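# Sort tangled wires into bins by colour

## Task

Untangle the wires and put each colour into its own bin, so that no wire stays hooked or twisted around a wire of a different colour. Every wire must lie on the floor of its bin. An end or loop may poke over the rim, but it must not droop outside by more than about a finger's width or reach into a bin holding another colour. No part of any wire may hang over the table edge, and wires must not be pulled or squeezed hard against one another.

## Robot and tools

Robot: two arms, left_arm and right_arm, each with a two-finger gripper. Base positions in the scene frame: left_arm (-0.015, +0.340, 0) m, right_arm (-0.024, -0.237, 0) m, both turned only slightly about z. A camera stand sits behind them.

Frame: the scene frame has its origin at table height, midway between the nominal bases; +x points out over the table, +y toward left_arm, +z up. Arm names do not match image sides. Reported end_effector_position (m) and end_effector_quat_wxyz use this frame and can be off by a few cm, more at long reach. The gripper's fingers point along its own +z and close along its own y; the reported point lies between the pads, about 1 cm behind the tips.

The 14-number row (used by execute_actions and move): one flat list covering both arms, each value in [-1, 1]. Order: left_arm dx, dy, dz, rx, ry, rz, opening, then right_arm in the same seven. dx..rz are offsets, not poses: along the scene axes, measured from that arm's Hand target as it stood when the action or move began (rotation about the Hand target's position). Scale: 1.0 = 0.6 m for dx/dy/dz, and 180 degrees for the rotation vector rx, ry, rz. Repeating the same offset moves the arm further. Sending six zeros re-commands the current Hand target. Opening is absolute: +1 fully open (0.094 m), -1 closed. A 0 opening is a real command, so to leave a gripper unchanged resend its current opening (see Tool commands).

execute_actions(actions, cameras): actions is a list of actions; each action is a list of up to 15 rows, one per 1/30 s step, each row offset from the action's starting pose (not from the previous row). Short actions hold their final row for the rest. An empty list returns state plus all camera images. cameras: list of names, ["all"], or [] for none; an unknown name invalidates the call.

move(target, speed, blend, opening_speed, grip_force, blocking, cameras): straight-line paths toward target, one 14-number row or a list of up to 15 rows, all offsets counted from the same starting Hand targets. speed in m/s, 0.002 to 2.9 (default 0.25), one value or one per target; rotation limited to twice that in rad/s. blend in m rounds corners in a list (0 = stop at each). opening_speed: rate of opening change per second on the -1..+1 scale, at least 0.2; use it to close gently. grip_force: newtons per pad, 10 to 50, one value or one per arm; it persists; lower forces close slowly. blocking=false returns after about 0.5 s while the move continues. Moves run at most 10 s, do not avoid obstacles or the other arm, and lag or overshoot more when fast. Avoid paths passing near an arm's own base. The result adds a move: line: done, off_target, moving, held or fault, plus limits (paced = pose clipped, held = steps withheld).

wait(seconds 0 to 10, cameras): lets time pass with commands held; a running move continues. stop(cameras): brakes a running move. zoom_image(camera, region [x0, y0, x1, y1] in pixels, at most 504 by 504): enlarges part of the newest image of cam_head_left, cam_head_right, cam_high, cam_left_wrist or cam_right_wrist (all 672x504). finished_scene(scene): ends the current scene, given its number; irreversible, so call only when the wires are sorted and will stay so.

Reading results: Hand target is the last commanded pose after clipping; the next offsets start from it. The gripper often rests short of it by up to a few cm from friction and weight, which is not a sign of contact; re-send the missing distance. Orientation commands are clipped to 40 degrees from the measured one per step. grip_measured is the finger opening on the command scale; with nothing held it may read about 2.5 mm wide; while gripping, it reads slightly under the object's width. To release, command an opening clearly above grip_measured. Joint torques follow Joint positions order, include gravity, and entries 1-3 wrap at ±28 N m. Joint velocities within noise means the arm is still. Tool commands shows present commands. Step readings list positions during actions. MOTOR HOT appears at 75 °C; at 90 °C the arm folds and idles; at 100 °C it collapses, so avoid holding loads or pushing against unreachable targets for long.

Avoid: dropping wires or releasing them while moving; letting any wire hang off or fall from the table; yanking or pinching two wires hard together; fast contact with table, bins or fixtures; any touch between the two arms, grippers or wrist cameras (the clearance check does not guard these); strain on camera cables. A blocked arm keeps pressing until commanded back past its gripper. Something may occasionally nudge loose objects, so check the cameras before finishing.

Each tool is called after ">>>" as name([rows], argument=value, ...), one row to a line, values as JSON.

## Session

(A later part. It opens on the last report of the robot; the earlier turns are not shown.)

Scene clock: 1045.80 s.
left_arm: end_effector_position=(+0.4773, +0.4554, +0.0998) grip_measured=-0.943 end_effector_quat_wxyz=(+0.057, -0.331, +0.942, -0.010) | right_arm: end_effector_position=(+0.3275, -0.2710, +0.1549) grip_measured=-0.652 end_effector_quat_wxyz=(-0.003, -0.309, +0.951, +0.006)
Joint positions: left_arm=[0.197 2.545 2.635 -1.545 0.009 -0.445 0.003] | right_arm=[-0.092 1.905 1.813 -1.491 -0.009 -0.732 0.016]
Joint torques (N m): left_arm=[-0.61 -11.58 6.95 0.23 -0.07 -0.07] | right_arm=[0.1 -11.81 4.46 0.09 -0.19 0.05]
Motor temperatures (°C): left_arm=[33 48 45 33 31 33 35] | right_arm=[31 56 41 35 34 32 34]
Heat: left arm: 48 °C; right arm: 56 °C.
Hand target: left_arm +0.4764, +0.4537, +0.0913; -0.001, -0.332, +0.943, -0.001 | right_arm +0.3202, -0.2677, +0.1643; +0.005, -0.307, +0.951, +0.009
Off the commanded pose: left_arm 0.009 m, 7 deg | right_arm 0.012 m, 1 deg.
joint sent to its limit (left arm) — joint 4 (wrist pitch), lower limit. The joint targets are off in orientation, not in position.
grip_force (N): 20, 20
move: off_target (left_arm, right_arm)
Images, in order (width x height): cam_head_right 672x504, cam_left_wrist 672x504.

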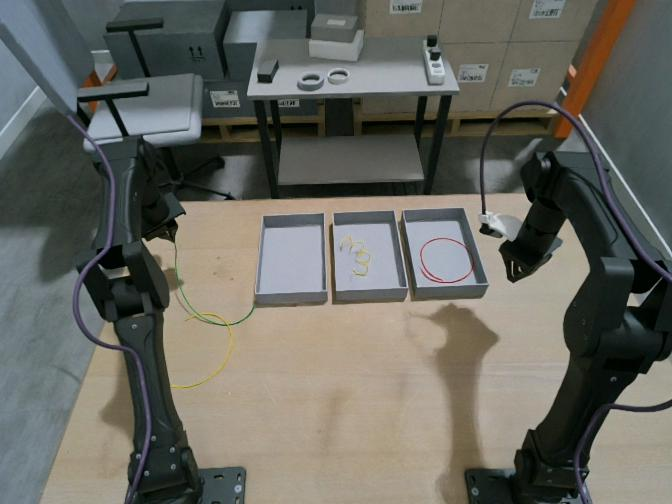

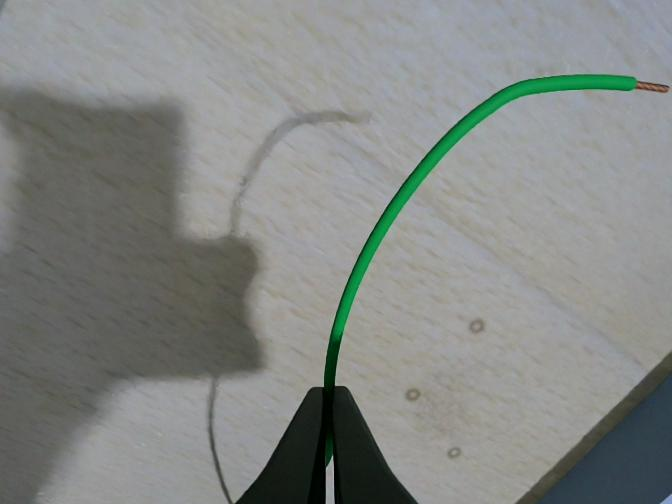

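>>> move([
  [0.06,-0.03,0.04,0,0,0,-1,0,0,0,0,0,0,-0.65],
  [0.06,-0.05,0.2,0,0,0,-1,0,0,0,0,0,0,-0.65],
], speed=0.08, blend=[0.02,0], cameras=["cam_head_right","cam_high"])

>>> zoom_image(camera="cam_head_right", region=[110, 230, 330, 430])

Scene clock: 1070.27 s.
left_arm: end_effector_position=(+0.5090, +0.4254, +0.1919) grip_measured=-0.943 end_effector_quat_wxyz=(+0.190, -0.326, +0.925, -0.038) | right_arm: end_effector_position=(+0.3275, -0.2710, +0.1549) grip_measured=-0.652 end_effector_quat_wxyz=(-0.003, -0.309, +0.951, +0.006)
Joint positions: left_arm=[0.128 2.484 2.849 -1.547 0.007 -0.516 0.003] | right_arm=[-0.092 1.905 1.813 -1.491 -0.009 -0.732 0.016]
Joint torques (N m): left_arm=[-0.55 -15.3 6.39 1.02 -0.03 -0.06] | right_arm=[0.09 -11.79 4.46 0.09 -0.19 0.05]
Motor temperatures (°C): left_arm=[33 48 47 33 31 33 35] | right_arm=[31 56 41 35 34 32 34]
Heat: left arm: 48 °C; right arm: 56 °C.
Hand target: left_arm +0.5124, +0.4236, +0.2114; -0.001, -0.332, +0.943, -0.001 | right_arm +0.3202, -0.2677, +0.1643; +0.005, -0.307, +0.951, +0.009
Off the commanded pose: left_arm 0.020 m, 22 deg | right_arm 0.012 m, 1 deg.
elbow stopped short (left arm): the move would have taken joint 3 (elbow) straighter than the controller allows.
grip_force (N): 20, 20
move: off_target (left_arm, right_arm)
Images, in order (width x height): cam_head_right 672x504, cam_high 672x504.

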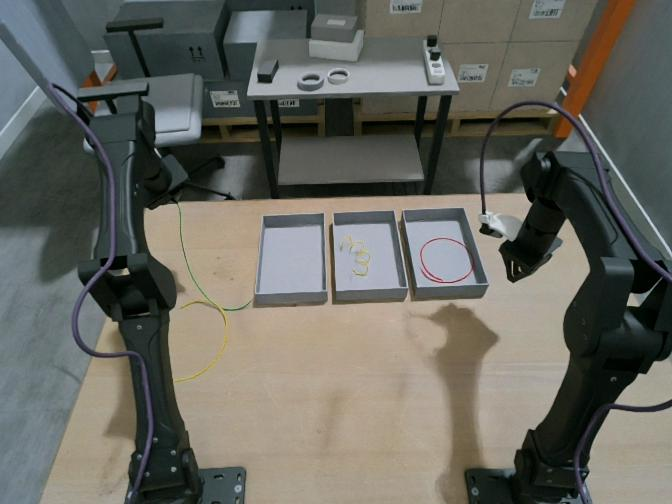

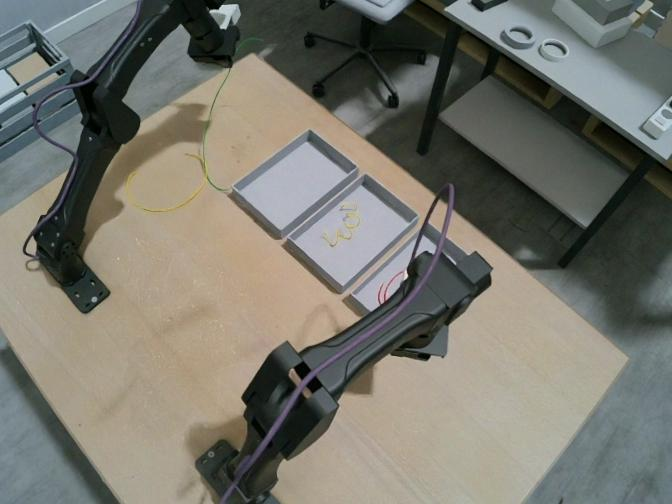

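Scaled by 2.291 from the camera's 672x504 image, which has a finer 960x720 frame.

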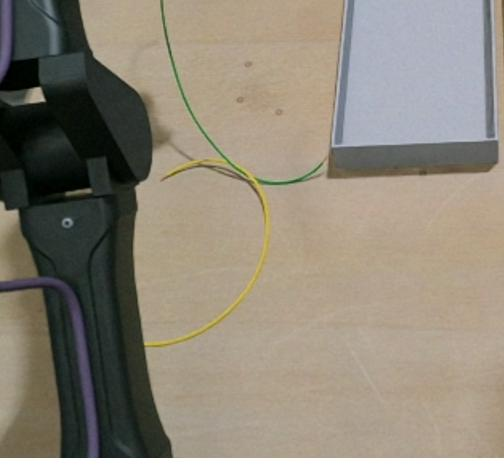

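>>> move([
  [0.0,-0.28,0.07,0,0,0,-1,0,0,0,0,0,0,-0.65],
], speed=0.08, cameras=["cam_head_right","cam_high"])

>>> zoom_image(camera="cam_head_right", region=[150, 180, 350, 400])

Scene clock: 1088.50 s.
left_arm: end_effector_position=(+0.5119, +0.2571, +0.2311) grip_measured=-0.943 end_effector_quat_wxyz=(+0.217, -0.319, +0.915, -0.115) | right_arm: end_effector_position=(+0.3275, -0.2710, +0.1549) grip_measured=-0.652 end_effector_quat_wxyz=(-0.003, -0.309, +0.951, +0.006)
Joint positions: left_arm=[-0.194 2.415 2.849 -1.509 -0.004 -0.829 0.003] | right_arm=[-0.092 1.905 1.813 -1.491 -0.009 -0.732 0.016]
Joint torques (N m): left_arm=[-0.29 -15.16 6.17 1.21 0.02 -0.03] | right_arm=[0.1 -11.81 4.46 0.09 -0.18 0.05]
Motor temperatures (°C): left_arm=[33 51 46 34 31 33 35] | right_arm=[31 56 41 35 34 32 34]
Heat: left arm: 51 °C; right arm: 56 °C.
Hand target: left_arm +0.5124, +0.2556, +0.2534; -0.001, -0.332, +0.943, -0.001 | right_arm +0.3202, -0.2677, +0.1643; +0.005, -0.307, +0.951, +0.009
Off the commanded pose: left_arm 0.022 m, 29 deg | right_arm 0.012 m, 1 deg.
elbow stopped short (left arm): the move would have taken joint 3 (elbow) straighter than the controller allows.
grip_force (N): 20, 20
move: off_target (left_arm, right_arm)
Images, in order (width x height): cam_head_right 672x504, cam_high 672x504.

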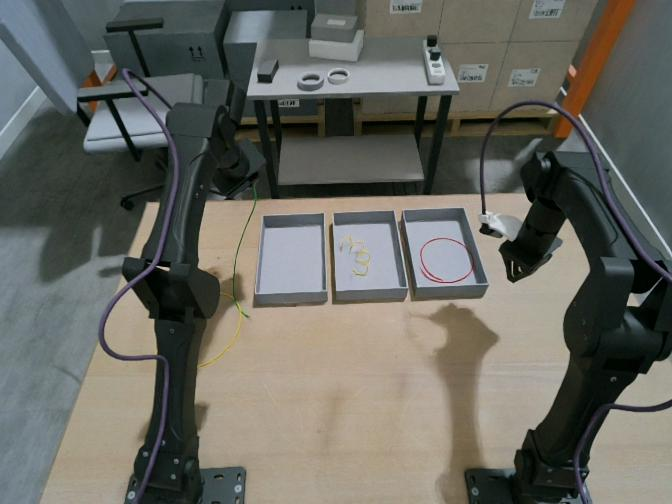

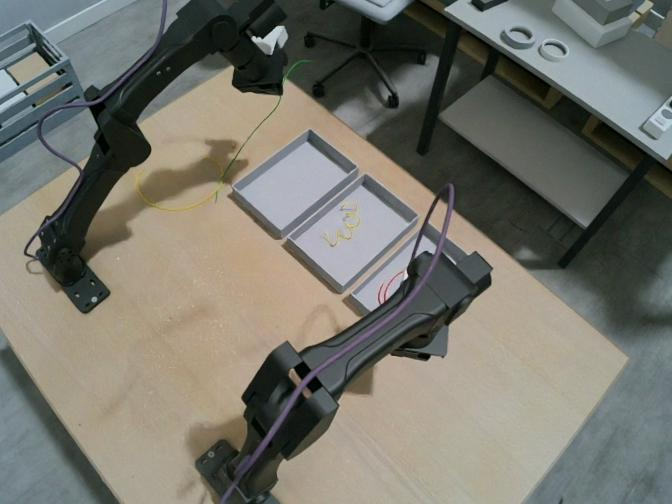

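Scaled by 2.291 from the camera's 672x504 image, which has a finer 960x720 frame.

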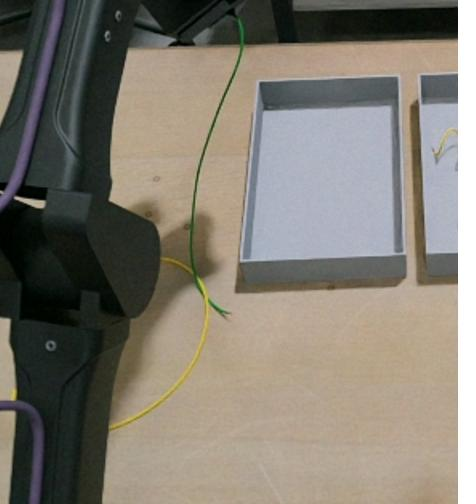

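>>> move([
  [-0.0,-0.13,0.15,0,0,0,-1,0,0,0,0,0,0,-0.65],
], speed=0.08, cameras=["cam_head_right","cam_high"])

>>> zoom_image(camera="cam_head_right", region=[150, 180, 350, 400])

Scene clock: 1102.37 s.
left_arm: end_effector_position=(+0.5168, +0.1799, +0.3204) grip_measured=-0.943 end_effector_quat_wxyz=(+0.319, -0.304, +0.868, -0.229) | right_arm: end_effector_position=(+0.3275, -0.2710, +0.1549) grip_measured=-0.652 end_effector_quat_wxyz=(-0.003, -0.309, +0.951, +0.006)
Joint positions: left_arm=[-0.331 2.303 2.849 -1.31 -0.008 -0.968 0.003] | right_arm=[-0.092 1.905 1.813 -1.491 -0.009 -0.732 0.016]
Joint torques (N m): left_arm=[-0.61 -14.27 6.19 1.56 0 -0.06] | right_arm=[0.1 -11.79 4.46 0.09 -0.19 0.05]
Motor temperatures (°C): left_arm=[33 57 46 34 31 33 35] | right_arm=[31 57 41 35 34 32 34]
Heat: left arm: 57 °C; right arm: 57 °C.
Hand target: left_arm +0.5125, +0.1776, +0.3432; +0.044, -0.332, +0.942, -0.033 | right_arm +0.3202, -0.2677, +0.1643; +0.005, -0.307, +0.951, +0.009
Off the commanded pose: left_arm 0.024 m, 46 deg; orientation clipped | right_arm 0.012 m, 1 deg.
elbow stopped short (left arm): the move would have taken joint 3 (elbow) straighter than the controller allows.
grip_force (N): 20, 20
move: off_target (left_arm, right_arm); limits=paced
Images, in order (width x height): cam_head_right 672x504, cam_high 672x504.

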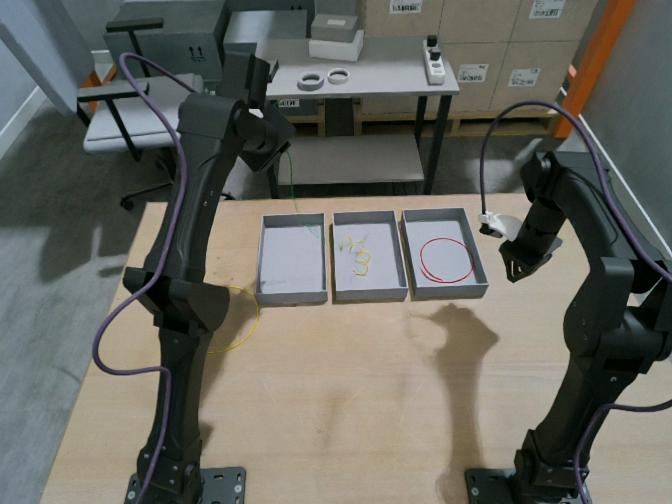

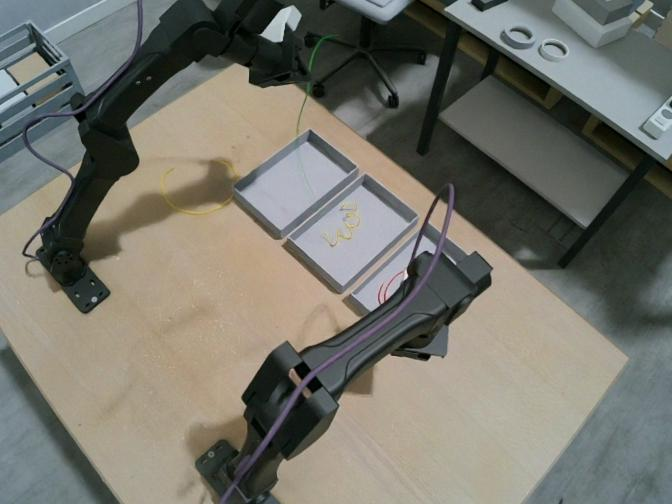

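Scaled by 2.291 from the camera's 672x504 image, which has a finer 960x720 frame.

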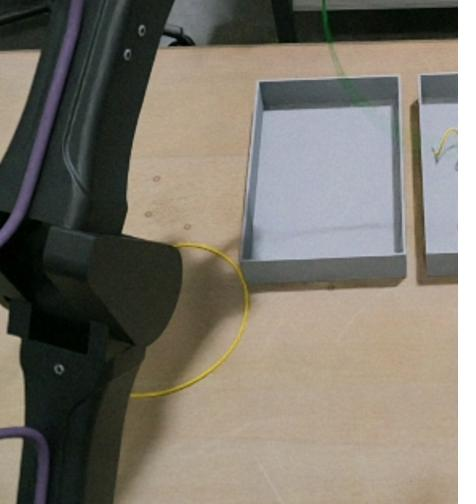

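>>> move([
  [-0.1,0.15,-0.2,0,0,0,-1,0,0,0,0,0,0,-0.65],
], speed=0.12, cameras=["cam_head_right","cam_high","cam_left_wrist"])

Scene clock: 1115.83 s.
left_arm: end_effector_position=(+0.4602, +0.2612, +0.2147) grip_measured=-0.943 end_effector_quat_wxyz=(+0.133, -0.330, +0.930, -0.090) | right_arm: end_effector_position=(+0.3275, -0.2710, +0.1549) grip_measured=-0.652 end_effector_quat_wxyz=(-0.003, -0.309, +0.951, +0.006)
Joint positions: left_arm=[-0.189 2.25 2.545 -1.544 0.032 -0.842 0.003] | right_arm=[-0.092 1.905 1.813 -1.491 -0.009 -0.732 0.016]
Joint torques (N m): left_arm=[0.65 -14.16 4.3 0.59 -0.06 0.06] | right_arm=[0.12 -11.79 4.46 0.09 -0.19 0.05]
Motor temperatures (°C): left_arm=[33 61 46 35 31 33 35] | right_arm=[31 57 41 35 34 32 34]
Heat: left arm: 61 °C; right arm: 57 °C.
Hand target: left_arm +0.4525, +0.2676, +0.2233; +0.044, -0.332, +0.942, -0.033 | right_arm +0.3202, -0.2677, +0.1643; +0.005, -0.307, +0.951, +0.009
Off the commanded pose: left_arm 0.013 m, 12 deg | right_arm 0.012 m, 1 deg.
elbow stopped short (left arm): the move would have taken joint 3 (elbow) straighter than the controller allows.
joint sent to its limit (left arm) — joint 4 (wrist pitch), lower limit. The joint targets are off in orientation, not in position.
grip_force (N): 20, 20
move: off_target (left_arm, right_arm)
Images, in order (width x height): cam_head_right 672x504, cam_high 672x504, cam_left_wrist 672x504.

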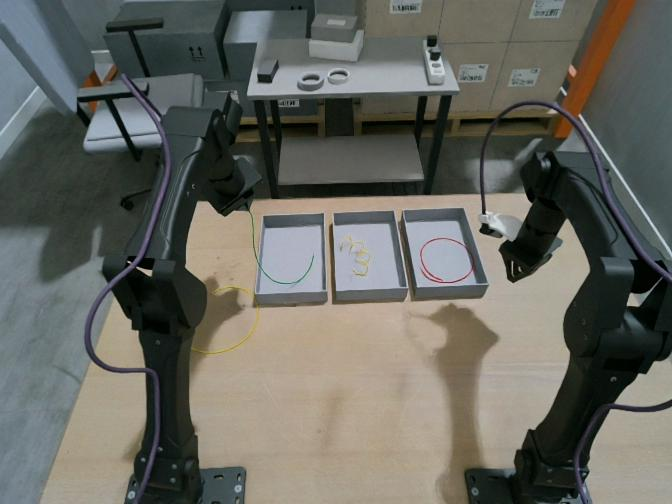

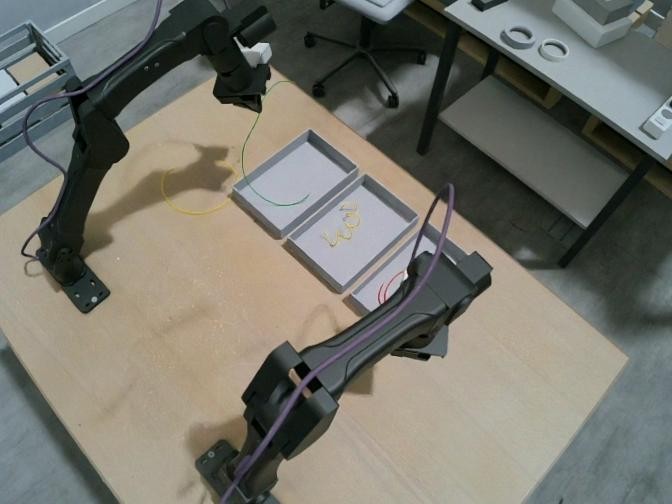

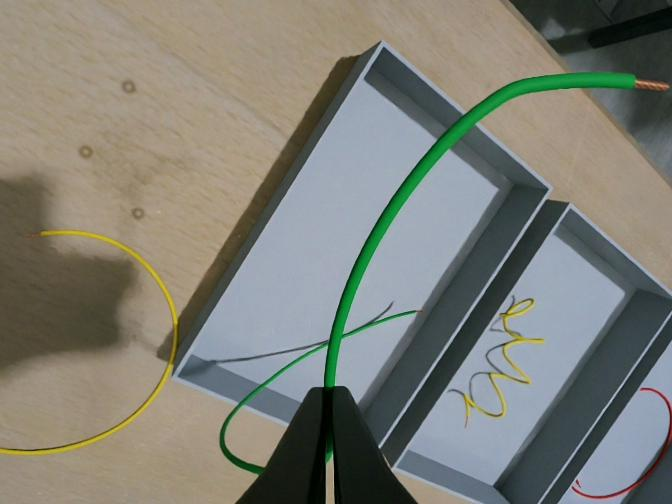

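>>> move([
  [0.085,-0.01,0.0,0,0,0,-1,0,0,0,0,0,0,-0.65],
  [0.085,-0.02,-0.2,0,0,0,-1,0,0,0,0,0,0,-0.65],
], speed=0.1, cameras=["cam_head_right","cam_high","cam_left_wrist"])

Scene clock: 1135.00 s.
left_arm: end_effector_position=(+0.5081, +0.2556, +0.1176) grip_measured=-0.943 end_effector_quat_wxyz=(+0.092, -0.334, +0.936, -0.066) | right_arm: end_effector_position=(+0.3275, -0.2710, +0.1549) grip_measured=-0.652 end_effector_quat_wxyz=(-0.003, -0.309, +0.951, +0.006)
Joint positions: left_arm=[-0.187 2.601 2.801 -1.546 0.028 -0.841 0.003] | right_arm=[-0.092 1.905 1.813 -1.491 -0.009 -0.732 0.016]
Joint torques (N m): left_arm=[-0.54 -12.15 4.82 0.47 -0.04 -0.02] | right_arm=[0.12 -11.79 4.46 0.09 -0.19 0.05]
Motor temperatures (°C): left_arm=[33 61 46 34 31 33 35] | right_arm=[31 57 41 35 34 32 34]
Heat: left arm: 61 °C; right arm: 57 °C.
Hand target: left_arm +0.5034, +0.2556, +0.1032; +0.044, -0.332, +0.942, -0.033 | right_arm +0.3202, -0.2677, +0.1643; +0.005, -0.307, +0.951, +0.009
Off the commanded pose: left_arm 0.015 m, 7 deg | right_arm 0.012 m, 1 deg.
joint sent to its limit (left arm) — joint 4 (wrist pitch), lower limit. The joint targets are off in orientation, not in position.
grip_force (N): 20, 20
move: off_target (left_arm, right_arm)
Images, in order (width x height): cam_head_right 672x504, cam_high 672x504, cam_left_wrist 672x504.

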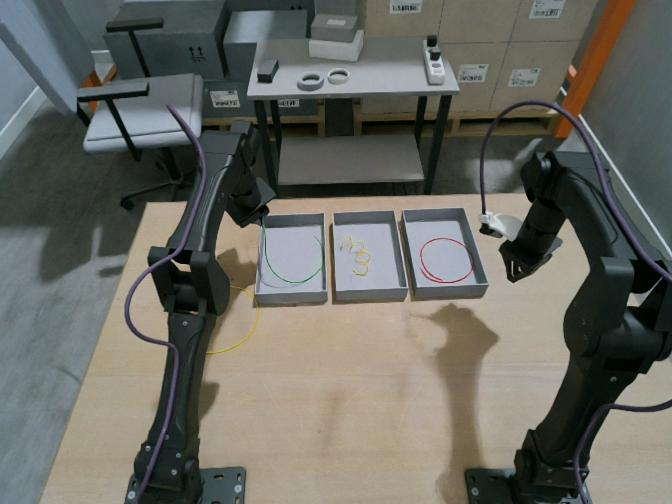

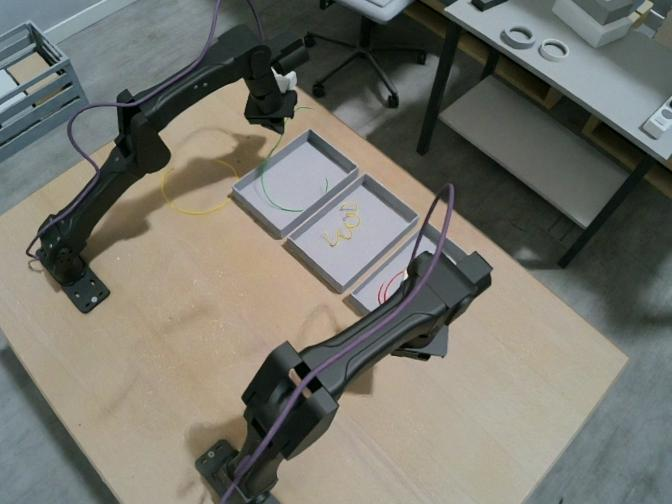

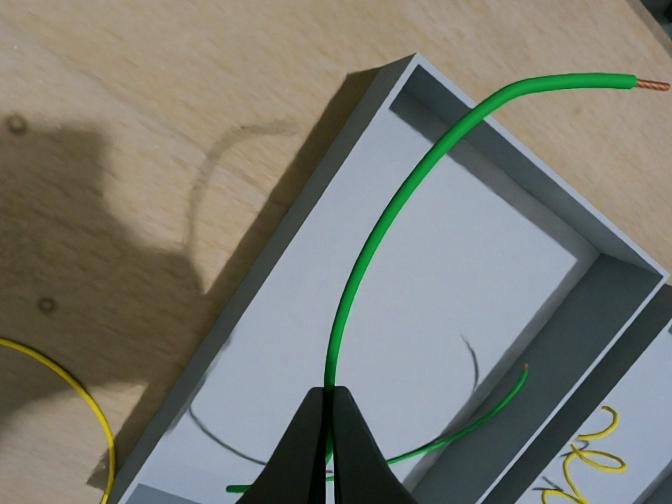

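>>> move([
  [-0.03,-0.03,-0.11,0,0,0,-1,0,0,0,0,0,0,-0.65],
], speed=0.1, cameras=["cam_head_right","cam_high","cam_left_wrist"])

>>> zoom_image(camera="cam_head_right", region=[220, 180, 400, 320])

Scene clock: 1150.83 s.
left_arm: end_effector_position=(+0.4818, +0.2388, +0.0232) grip_measured=-0.943 end_effector_quat_wxyz=(+0.024, -0.331, +0.943, -0.029) | right_arm: end_effector_position=(+0.3275, -0.2710, +0.1549) grip_measured=-0.652 end_effector_quat_wxyz=(-0.003, -0.309, +0.951, +0.006)
Joint positions: left_arm=[-0.229 2.539 2.318 -1.279 0.025 -0.87 0.003] | right_arm=[-0.092 1.905 1.813 -1.491 -0.009 -0.732 0.016]
Joint torques (N m): left_arm=[-0.42 -17.13 4.71 0.44 -0.06 -0.11] | right_arm=[0.1 -11.79 4.48 0.09 -0.19 0.05]
Motor temperatures (°C): left_arm=[33 59 45 34 31 33 35] | right_arm=[31 57 41 35 34 32 34]
Heat: left arm: 59 °C; right arm: 57 °C.
Hand target: left_arm +0.4854, +0.2376, +0.0371; +0.044, -0.332, +0.942, -0.033 | right_arm +0.3202, -0.2677, +0.1643; +0.005, -0.307, +0.951, +0.009
Off the commanded pose: left_arm 0.014 m, 2 deg | right_arm 0.012 m, 1 deg.
grip_force (N): 20, 20
move: off_target (left_arm, right_arm)
Images, in order (width x height): cam_head_right 672x504, cam_high 672x504, cam_left_wrist 672x504.

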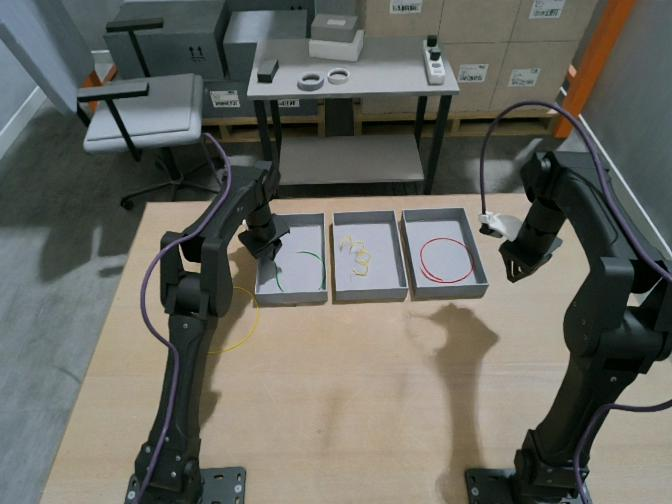

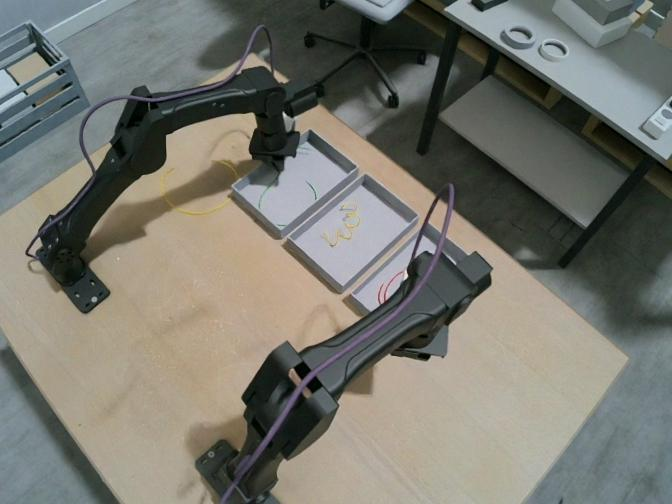

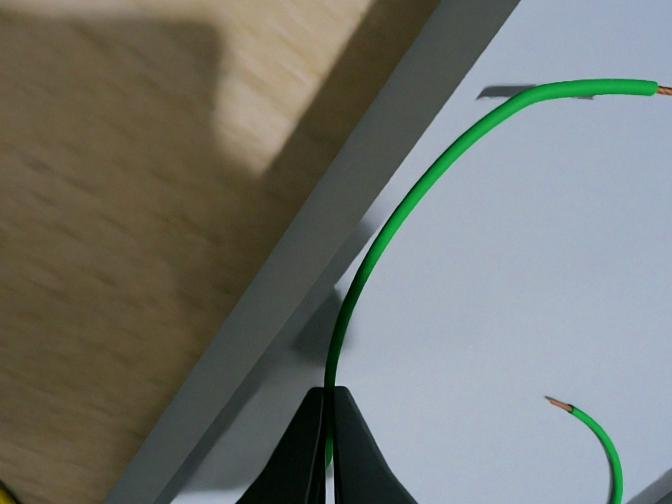

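Scaled by 2.800 from the camera's 672x504 image, which has a finer 960x720 frame.

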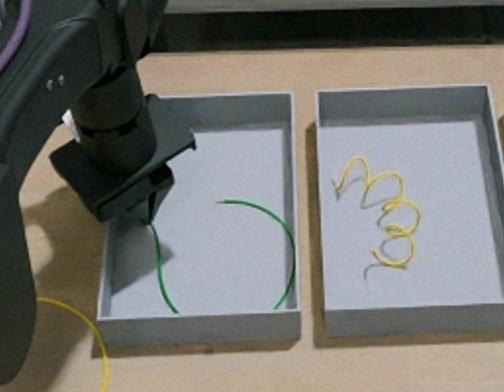

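>>> move([
  [0,0,-0.015,0,0,0,-0.7,0,0,0,0,0,0,-0.65],
  [0,0,0.13,0,0,0,-0.7,0,0,0,0,0,0,-0.65],
  [-0.38,0.14,0.25,0,0,0,-0.7,0,0,0,0,0,0,-0.65],
], speed=[0.05,0.1,0.2], cameras=["cam_head_right","cam_high","cam_left_wrist"])

>>> zoom_image(camera="cam_head_right", region=[170, 190, 400, 400])

Scene clock: 1164.57 s.
left_arm: end_effector_position=(+0.2650, +0.3198, +0.1893) grip_measured=-0.703 end_effector_quat_wxyz=(+0.055, -0.333, +0.941, -0.037) | right_arm: end_effector_position=(+0.3275, -0.2710, +0.1549) grip_measured=-0.652 end_effector_quat_wxyz=(-0.003, -0.309, +0.951, +0.006)
Joint positions: left_arm=[-0.094 1.504 1.487 -1.423 0.025 -0.741 0.014] | right_arm=[-0.092 1.905 1.813 -1.491 -0.009 -0.732 0.016]
Joint torques (N m): left_arm=[0.54 -6.19 4.74 0.22 0.09 0.01] | right_arm=[0.1 -11.81 4.46 0.09 -0.19 0.05]
Motor temperatures (°C): left_arm=[33 63 45 34 31 33 35] | right_arm=[31 57 41 35 34 32 34]
Heat: left arm: 63 °C; right arm: 57 °C.
Hand target: left_arm +0.2574, +0.3216, +0.1872; +0.044, -0.332, +0.942, -0.033 | right_arm +0.3202, -0.2677, +0.1643; +0.005, -0.307, +0.951, +0.009
Off the commanded pose: left_arm 0.008 m, 1 deg | right_arm 0.012 m, 1 deg.
grip_force (N): 20, 20
move: off_target (right_arm)
Images, in order (width x height): cam_head_right 672x504, cam_high 672x504, cam_left_wrist 672x504.

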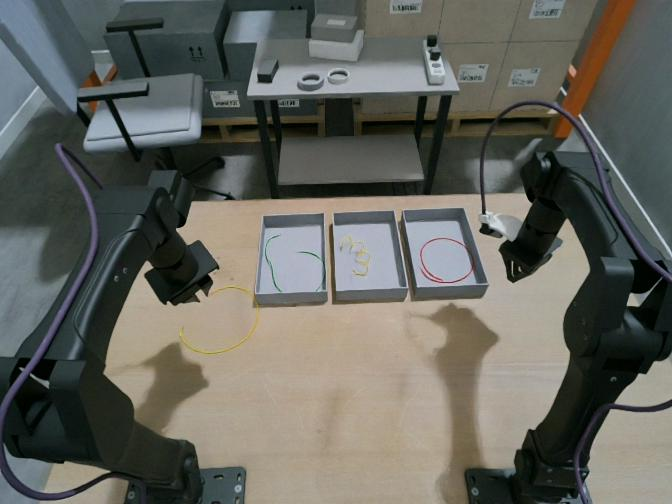

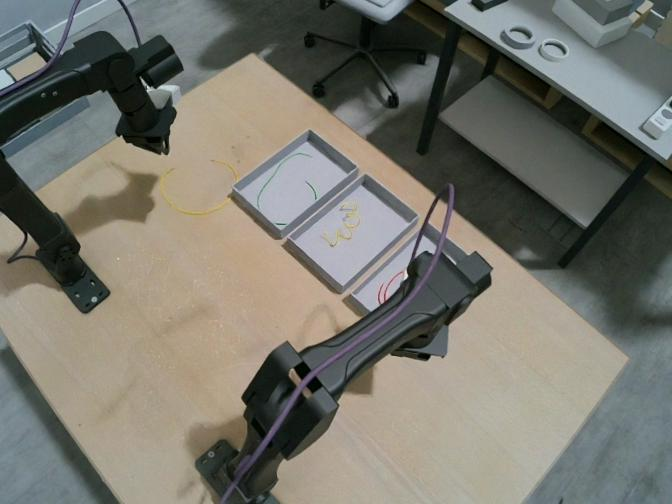

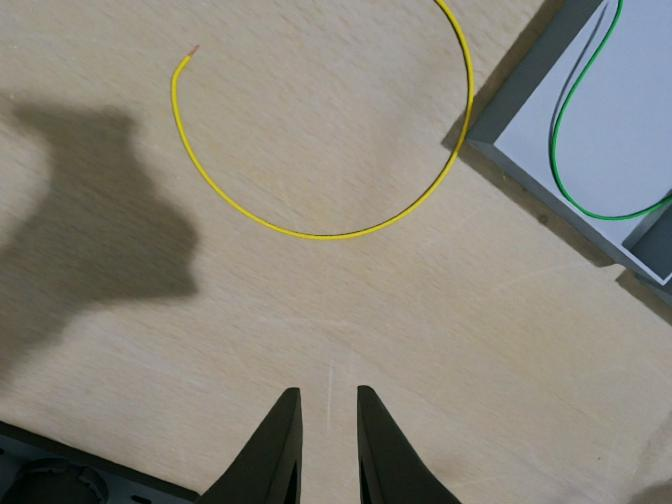

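Scaled by 2.191 from the camera's 672x504 image, which has a finer 960x720 frame.

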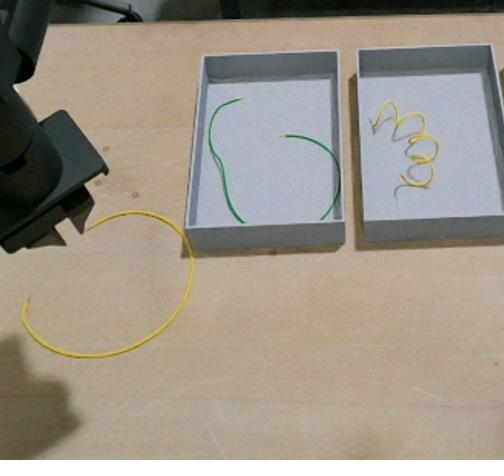

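>>> move([
  [-0.0175,0.128,-0.22,-0.01,0.03,0.045,-0.6,0,0,0,0,0,0,-0.65],
], speed=0.15, cameras=["cam_left_wrist"])

Scene clock: 1188.07 s.
left_arm: end_effector_position=(+0.2460, +0.3974, +0.0592) grip_measured=-0.603 end_effector_quat_wxyz=(-0.004, -0.401, +0.916, -0.028) | right_arm: end_effector_position=(+0.3275, -0.2710, +0.1549) grip_measured=-0.652 end_effector_quat_wxyz=(-0.003, -0.309, +0.951, +0.006)
Joint positions: left_arm=[0.215 1.592 1.058 -1.035 0.056 -0.576 0.019] | right_arm=[-0.092 1.905 1.813 -1.491 -0.009 -0.732 0.016]
Joint torques (N m): left_arm=[0.28 -5.65 4.72 0.34 0.08 0.09] | right_arm=[0.1 -11.81 4.46 0.09 -0.19 0.05]
Motor temperatures (°C): left_arm=[33 55 45 33 31 33 35] | right_arm=[31 58 40 35 34 32 34]
Heat: left arm: 55 °C; right arm: 58 °C.
Hand target: left_arm +0.2468, +0.3983, +0.0551; -0.004, -0.399, +0.916, -0.029 | right_arm +0.3202, -0.2677, +0.1643; +0.005, -0.307, +0.951, +0.009
Off the commanded pose: left_arm 0.004 m, 0 deg | right_arm 0.012 m, 1 deg.
grip_force (N): 20, 20
move: off_target (right_arm)
Images, in order (width x height): cam_left_wrist 672x504.

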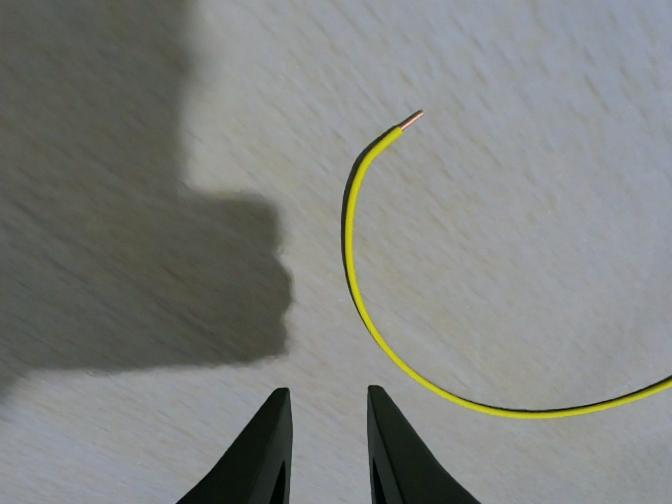

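>>> move([
  [0.0135,-0.0015,-0.06,0,0,0,-0.6,0,0,0,0,0,0,-0.65],
  [0.0135,-0.0015,-0.095,0,0,0,-0.6,0,0,0,0,0,0,-0.65],
  [0.0135,-0.0015,-0.095,0,0,0,-1,0,0,0,0,0,0,-0.65],
  [0.0135,-0.0015,-0.0,0,0,0,-1,0,0,0,0,0,0,-0.65],
], speed=0.07, opening_speed=0.5, cameras=["cam_left_wrist"])

Scene clock: 1206.77 s.
left_arm: end_effector_position=(+0.2520, +0.3985, +0.0468) grip_measured=-0.943 end_effector_quat_wxyz=(-0.012, -0.401, +0.916, -0.027) | right_arm: end_effector_position=(+0.3275, -0.2710, +0.1549) grip_measured=-0.652 end_effector_quat_wxyz=(-0.003, -0.309, +0.951, +0.006)
Joint positions: left_arm=[0.215 1.645 1.062 -1.002 0.058 -0.576 0.003] | right_arm=[-0.092 1.905 1.813 -1.491 -0.009 -0.732 0.016]
Joint torques (N m): left_arm=[-0.57 -8.12 6.56 0 0.05 -0.06] | right_arm=[0.1 -11.79 4.46 0.09 -0.19 0.06]
Motor temperatures (°C): left_arm=[33 50 46 33 31 33 35] | right_arm=[31 58 40 35 34 32 34]
Heat: left arm: 50 °C; right arm: 58 °C.
Hand target: left_arm +0.2549, +0.3975, +0.0552; -0.003, -0.399, +0.916, -0.029 | right_arm +0.3202, -0.2677, +0.1643; +0.005, -0.307, +0.951, +0.009
Off the commanded pose: left_arm 0.009 m, 1 deg | right_arm 0.012 m, 1 deg.
grip_force (N): 20, 20
move: off_target (right_arm)
Images, in order (width x height): cam_left_wrist 672x504.

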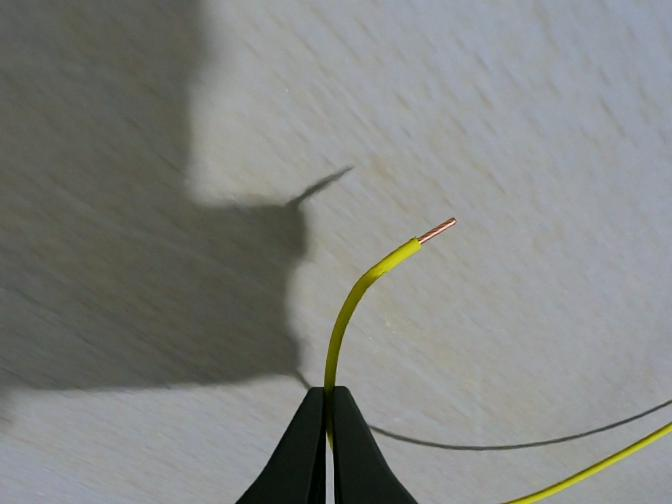

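>>> move([
  [0.02,-0.1,0.38,0,0,0,-1,0,0,0,0,0,0,-0.65],
  [0.28,-0.55,0.38,0,0,-0.22,-1,-0.05,-0.05,0,0,0,0,-0.65],
], speed=0.13, blend=[0.03,0], cameras=["cam_left_wrist","cam_head_right","cam_high"])

Scene clock: 1223.43 s.
left_arm: end_effector_position=(+0.4186, +0.0724, +0.2853) grip_measured=-0.943 end_effector_quat_wxyz=(+0.211, -0.079, +0.955, -0.194) | right_arm: end_effector_position=(+0.2921, -0.2981, +0.1573) grip_measured=-0.652 end_effector_quat_wxyz=(-0.012, -0.307, +0.952, +0.012)
Joint positions: left_arm=[-0.564 2.299 2.849 -1.544 0.072 -0.716 0.003] | right_arm=[-0.187 1.799 1.686 -1.49 -0.009 -0.823 0.016]
Joint torques (N m): left_arm=[-0.34 -9.99 6.15 1.25 0.04 0.14] | right_arm=[-0.49 -10.54 4.44 0.32 -0.19 -0.07]
Motor temperatures (°C): left_arm=[33 51 47 33 31 33 35] | right_arm=[31 58 40 35 34 32 34]
Heat: left arm: 51 °C; right arm: 58 °C.
Hand target: left_arm +0.4229, +0.0675, +0.2831; -0.013, -0.065, +0.997, -0.026 | right_arm +0.2903, -0.2978, +0.1643; +0.005, -0.307, +0.952, +0.009
Off the commanded pose: left_arm 0.007 m, 33 deg | right_arm 0.007 m, 2 deg.
elbow stopped short (left arm): the move would have taken joint 3 (elbow) straighter than the controller allows.
grip_force (N): 20, 20
move: off_target (left_arm)
Images, in order (width x height): cam_head_right 672x504, cam_high 672x504, cam_left_wrist 672x504.

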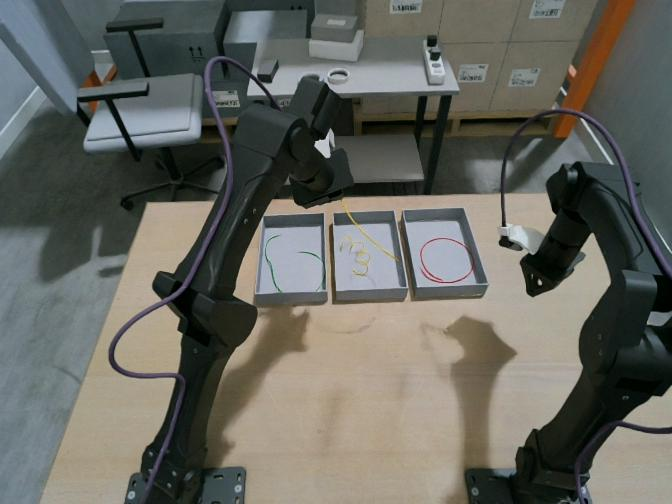

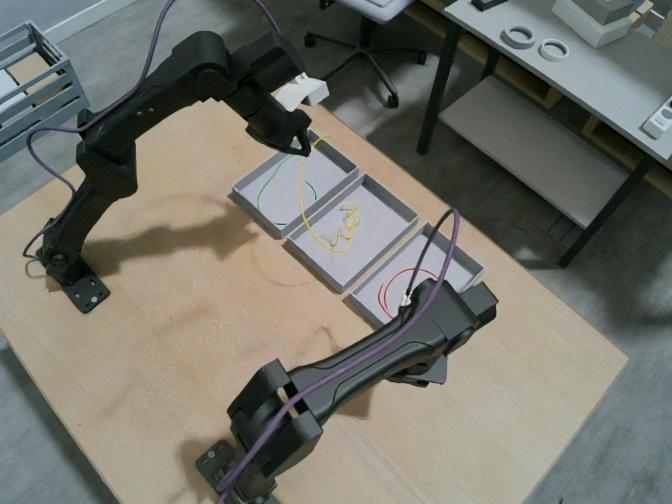

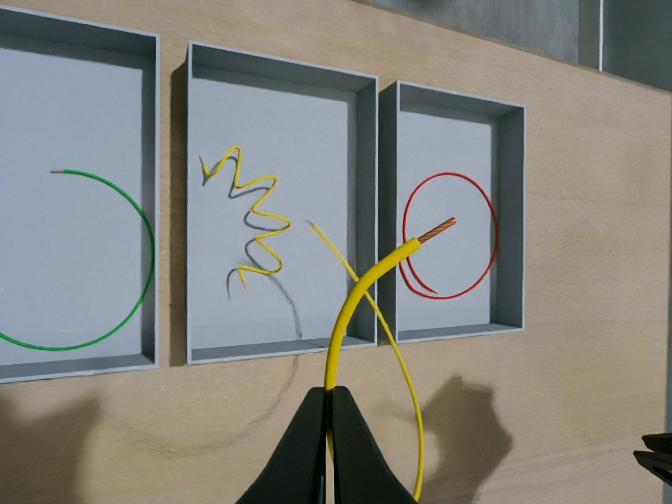

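>>> move([
  [0.14,0.0,-0.02,0,0,0,-1,0,0,0,0,0,0,-0.65],
  [0.14,0.0,-0.2,0,0,0.0,-1,0,0,0,0,0,0,-0.65],
], speed=0.1, blend=[0.02,0], cameras=["cam_left_wrist","cam_head_right","cam_high"])

Scene clock: 1238.03 s.
left_arm: end_effector_position=(+0.5058, +0.0637, +0.1714) grip_measured=-0.943 end_effector_quat_wxyz=(+0.206, -0.074, +0.960, -0.172) | right_arm: end_effector_position=(+0.2921, -0.2981, +0.1573) grip_measured=-0.652 end_effector_quat_wxyz=(-0.012, -0.307, +0.951, +0.012)
Joint positions: left_arm=[-0.499 2.571 2.849 -1.309 0.08 -0.641 0.003] | right_arm=[-0.187 1.799 1.686 -1.49 -0.009 -0.823 0.016]
Joint torques (N m): left_arm=[0.25 -12.33 6.78 0.98 -0.01 0.02] | right_arm=[-0.5 -10.54 4.44 0.32 -0.18 -0.08]
Heat: left arm: 50 °C; right arm: 54 °C.
Hand target: left_arm +0.5069, +0.0675, +0.1631; -0.013, -0.065, +0.997, -0.026 | right_arm +0.2903, -0.2978, +0.1643; +0.005, -0.308, +0.951, +0.009
Off the commanded pose: left_arm 0.009 m, 31 deg | right_arm 0.007 m, 2 deg.
elbow stopped short (left arm): the move would have taken joint 3 (elbow) straighter than the controller allows.
grip_force (N): 20, 20
move: off_target (left_arm); limits=paced
Images, in order (width x height): cam_head_right 672x504, cam_high 672x504, cam_left_wrist 672x504.

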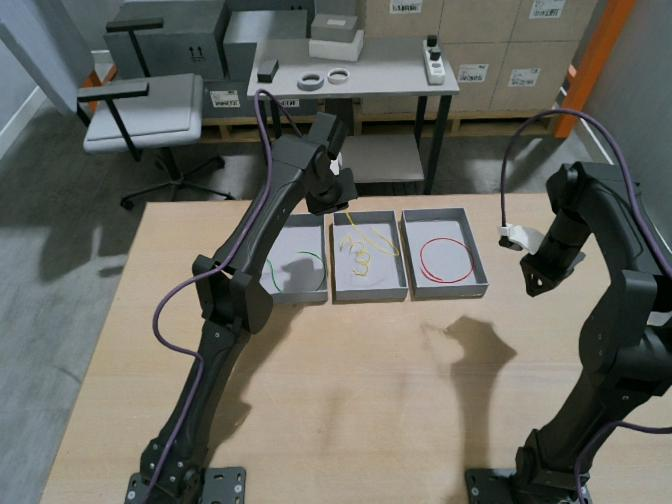

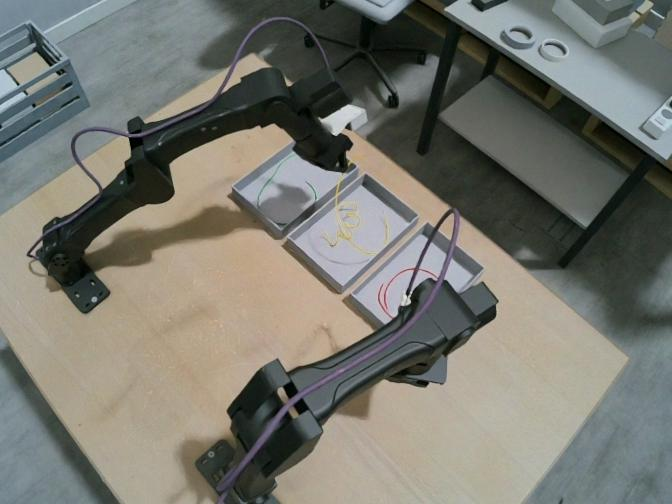

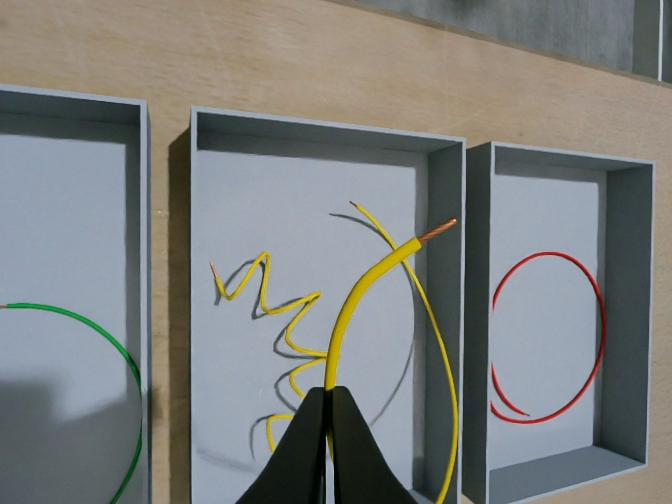

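>>> move([
  [-0.01,0.02,-0.15,0,0,0.0,-1,0,0,0,0,0,0,-0.65],
], speed=0.1, cameras=["cam_left_wrist","cam_head_right"])

Scene clock: 1251.13 s.
left_arm: end_effector_position=(+0.5005, +0.0736, +0.0847) grip_measured=-0.943 end_effector_quat_wxyz=(+0.130, -0.070, +0.982, -0.119) | right_arm: end_effector_position=(+0.2921, -0.2981, +0.1573) grip_measured=-0.652 end_effector_quat_wxyz=(-0.012, -0.307, +0.951, +0.012)
Joint positions: left_arm=[-0.49 2.715 2.849 -1.357 0.073 -0.612 0.003] | right_arm=[-0.187 1.799 1.686 -1.49 -0.009 -0.823 0.016]
Joint torques (N m): left_arm=[0.58 -12.46 6.93 0.62 -0.01 0.03] | right_arm=[-0.5 -10.54 4.45 0.32 -0.19 -0.08]
Motor temperatures (°C): left_arm=[33 56 47 34 31 33 35] | right_arm=[31 53 40 35 34 32 34]
Heat: left arm: 56 °C; right arm: 53 °C.
Hand target: left_arm +0.5009, +0.0795, +0.0731; -0.013, -0.065, +0.997, -0.026 | right_arm +0.2903, -0.2978, +0.1643; +0.005, -0.308, +0.951, +0.009
Off the commanded pose: left_arm 0.013 m, 20 deg | right_arm 0.007 m, 2 deg.
elbow stopped short (left arm): the move would have taken joint 3 (elbow) straighter than the controller allows.
grip_force (N): 20, 20
move: off_target (left_arm)
Images, in order (width x height): cam_head_right 672x504, cam_left_wrist 672x504.

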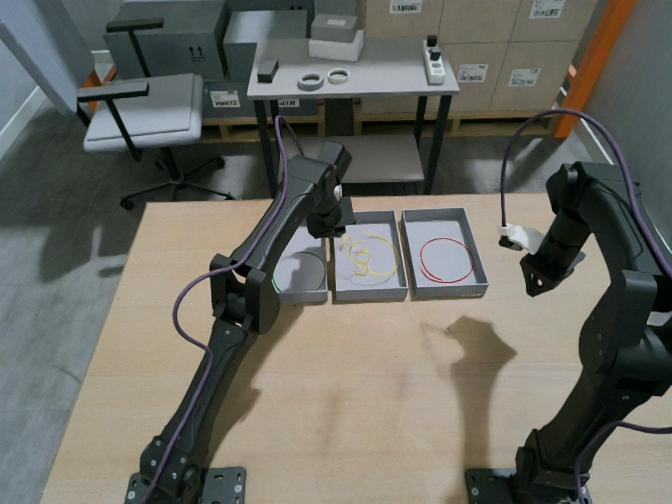

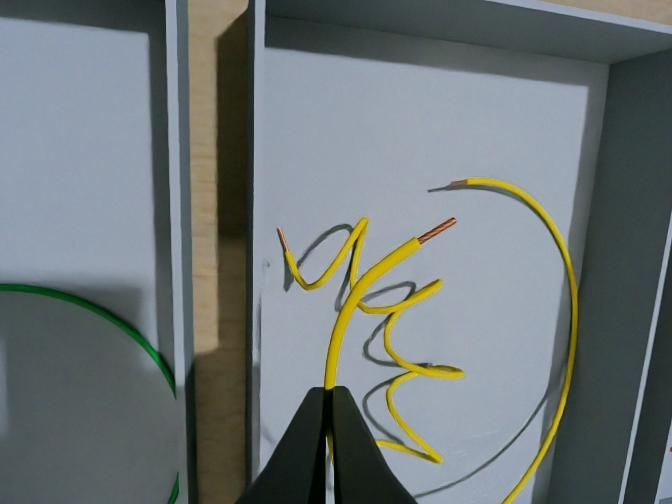

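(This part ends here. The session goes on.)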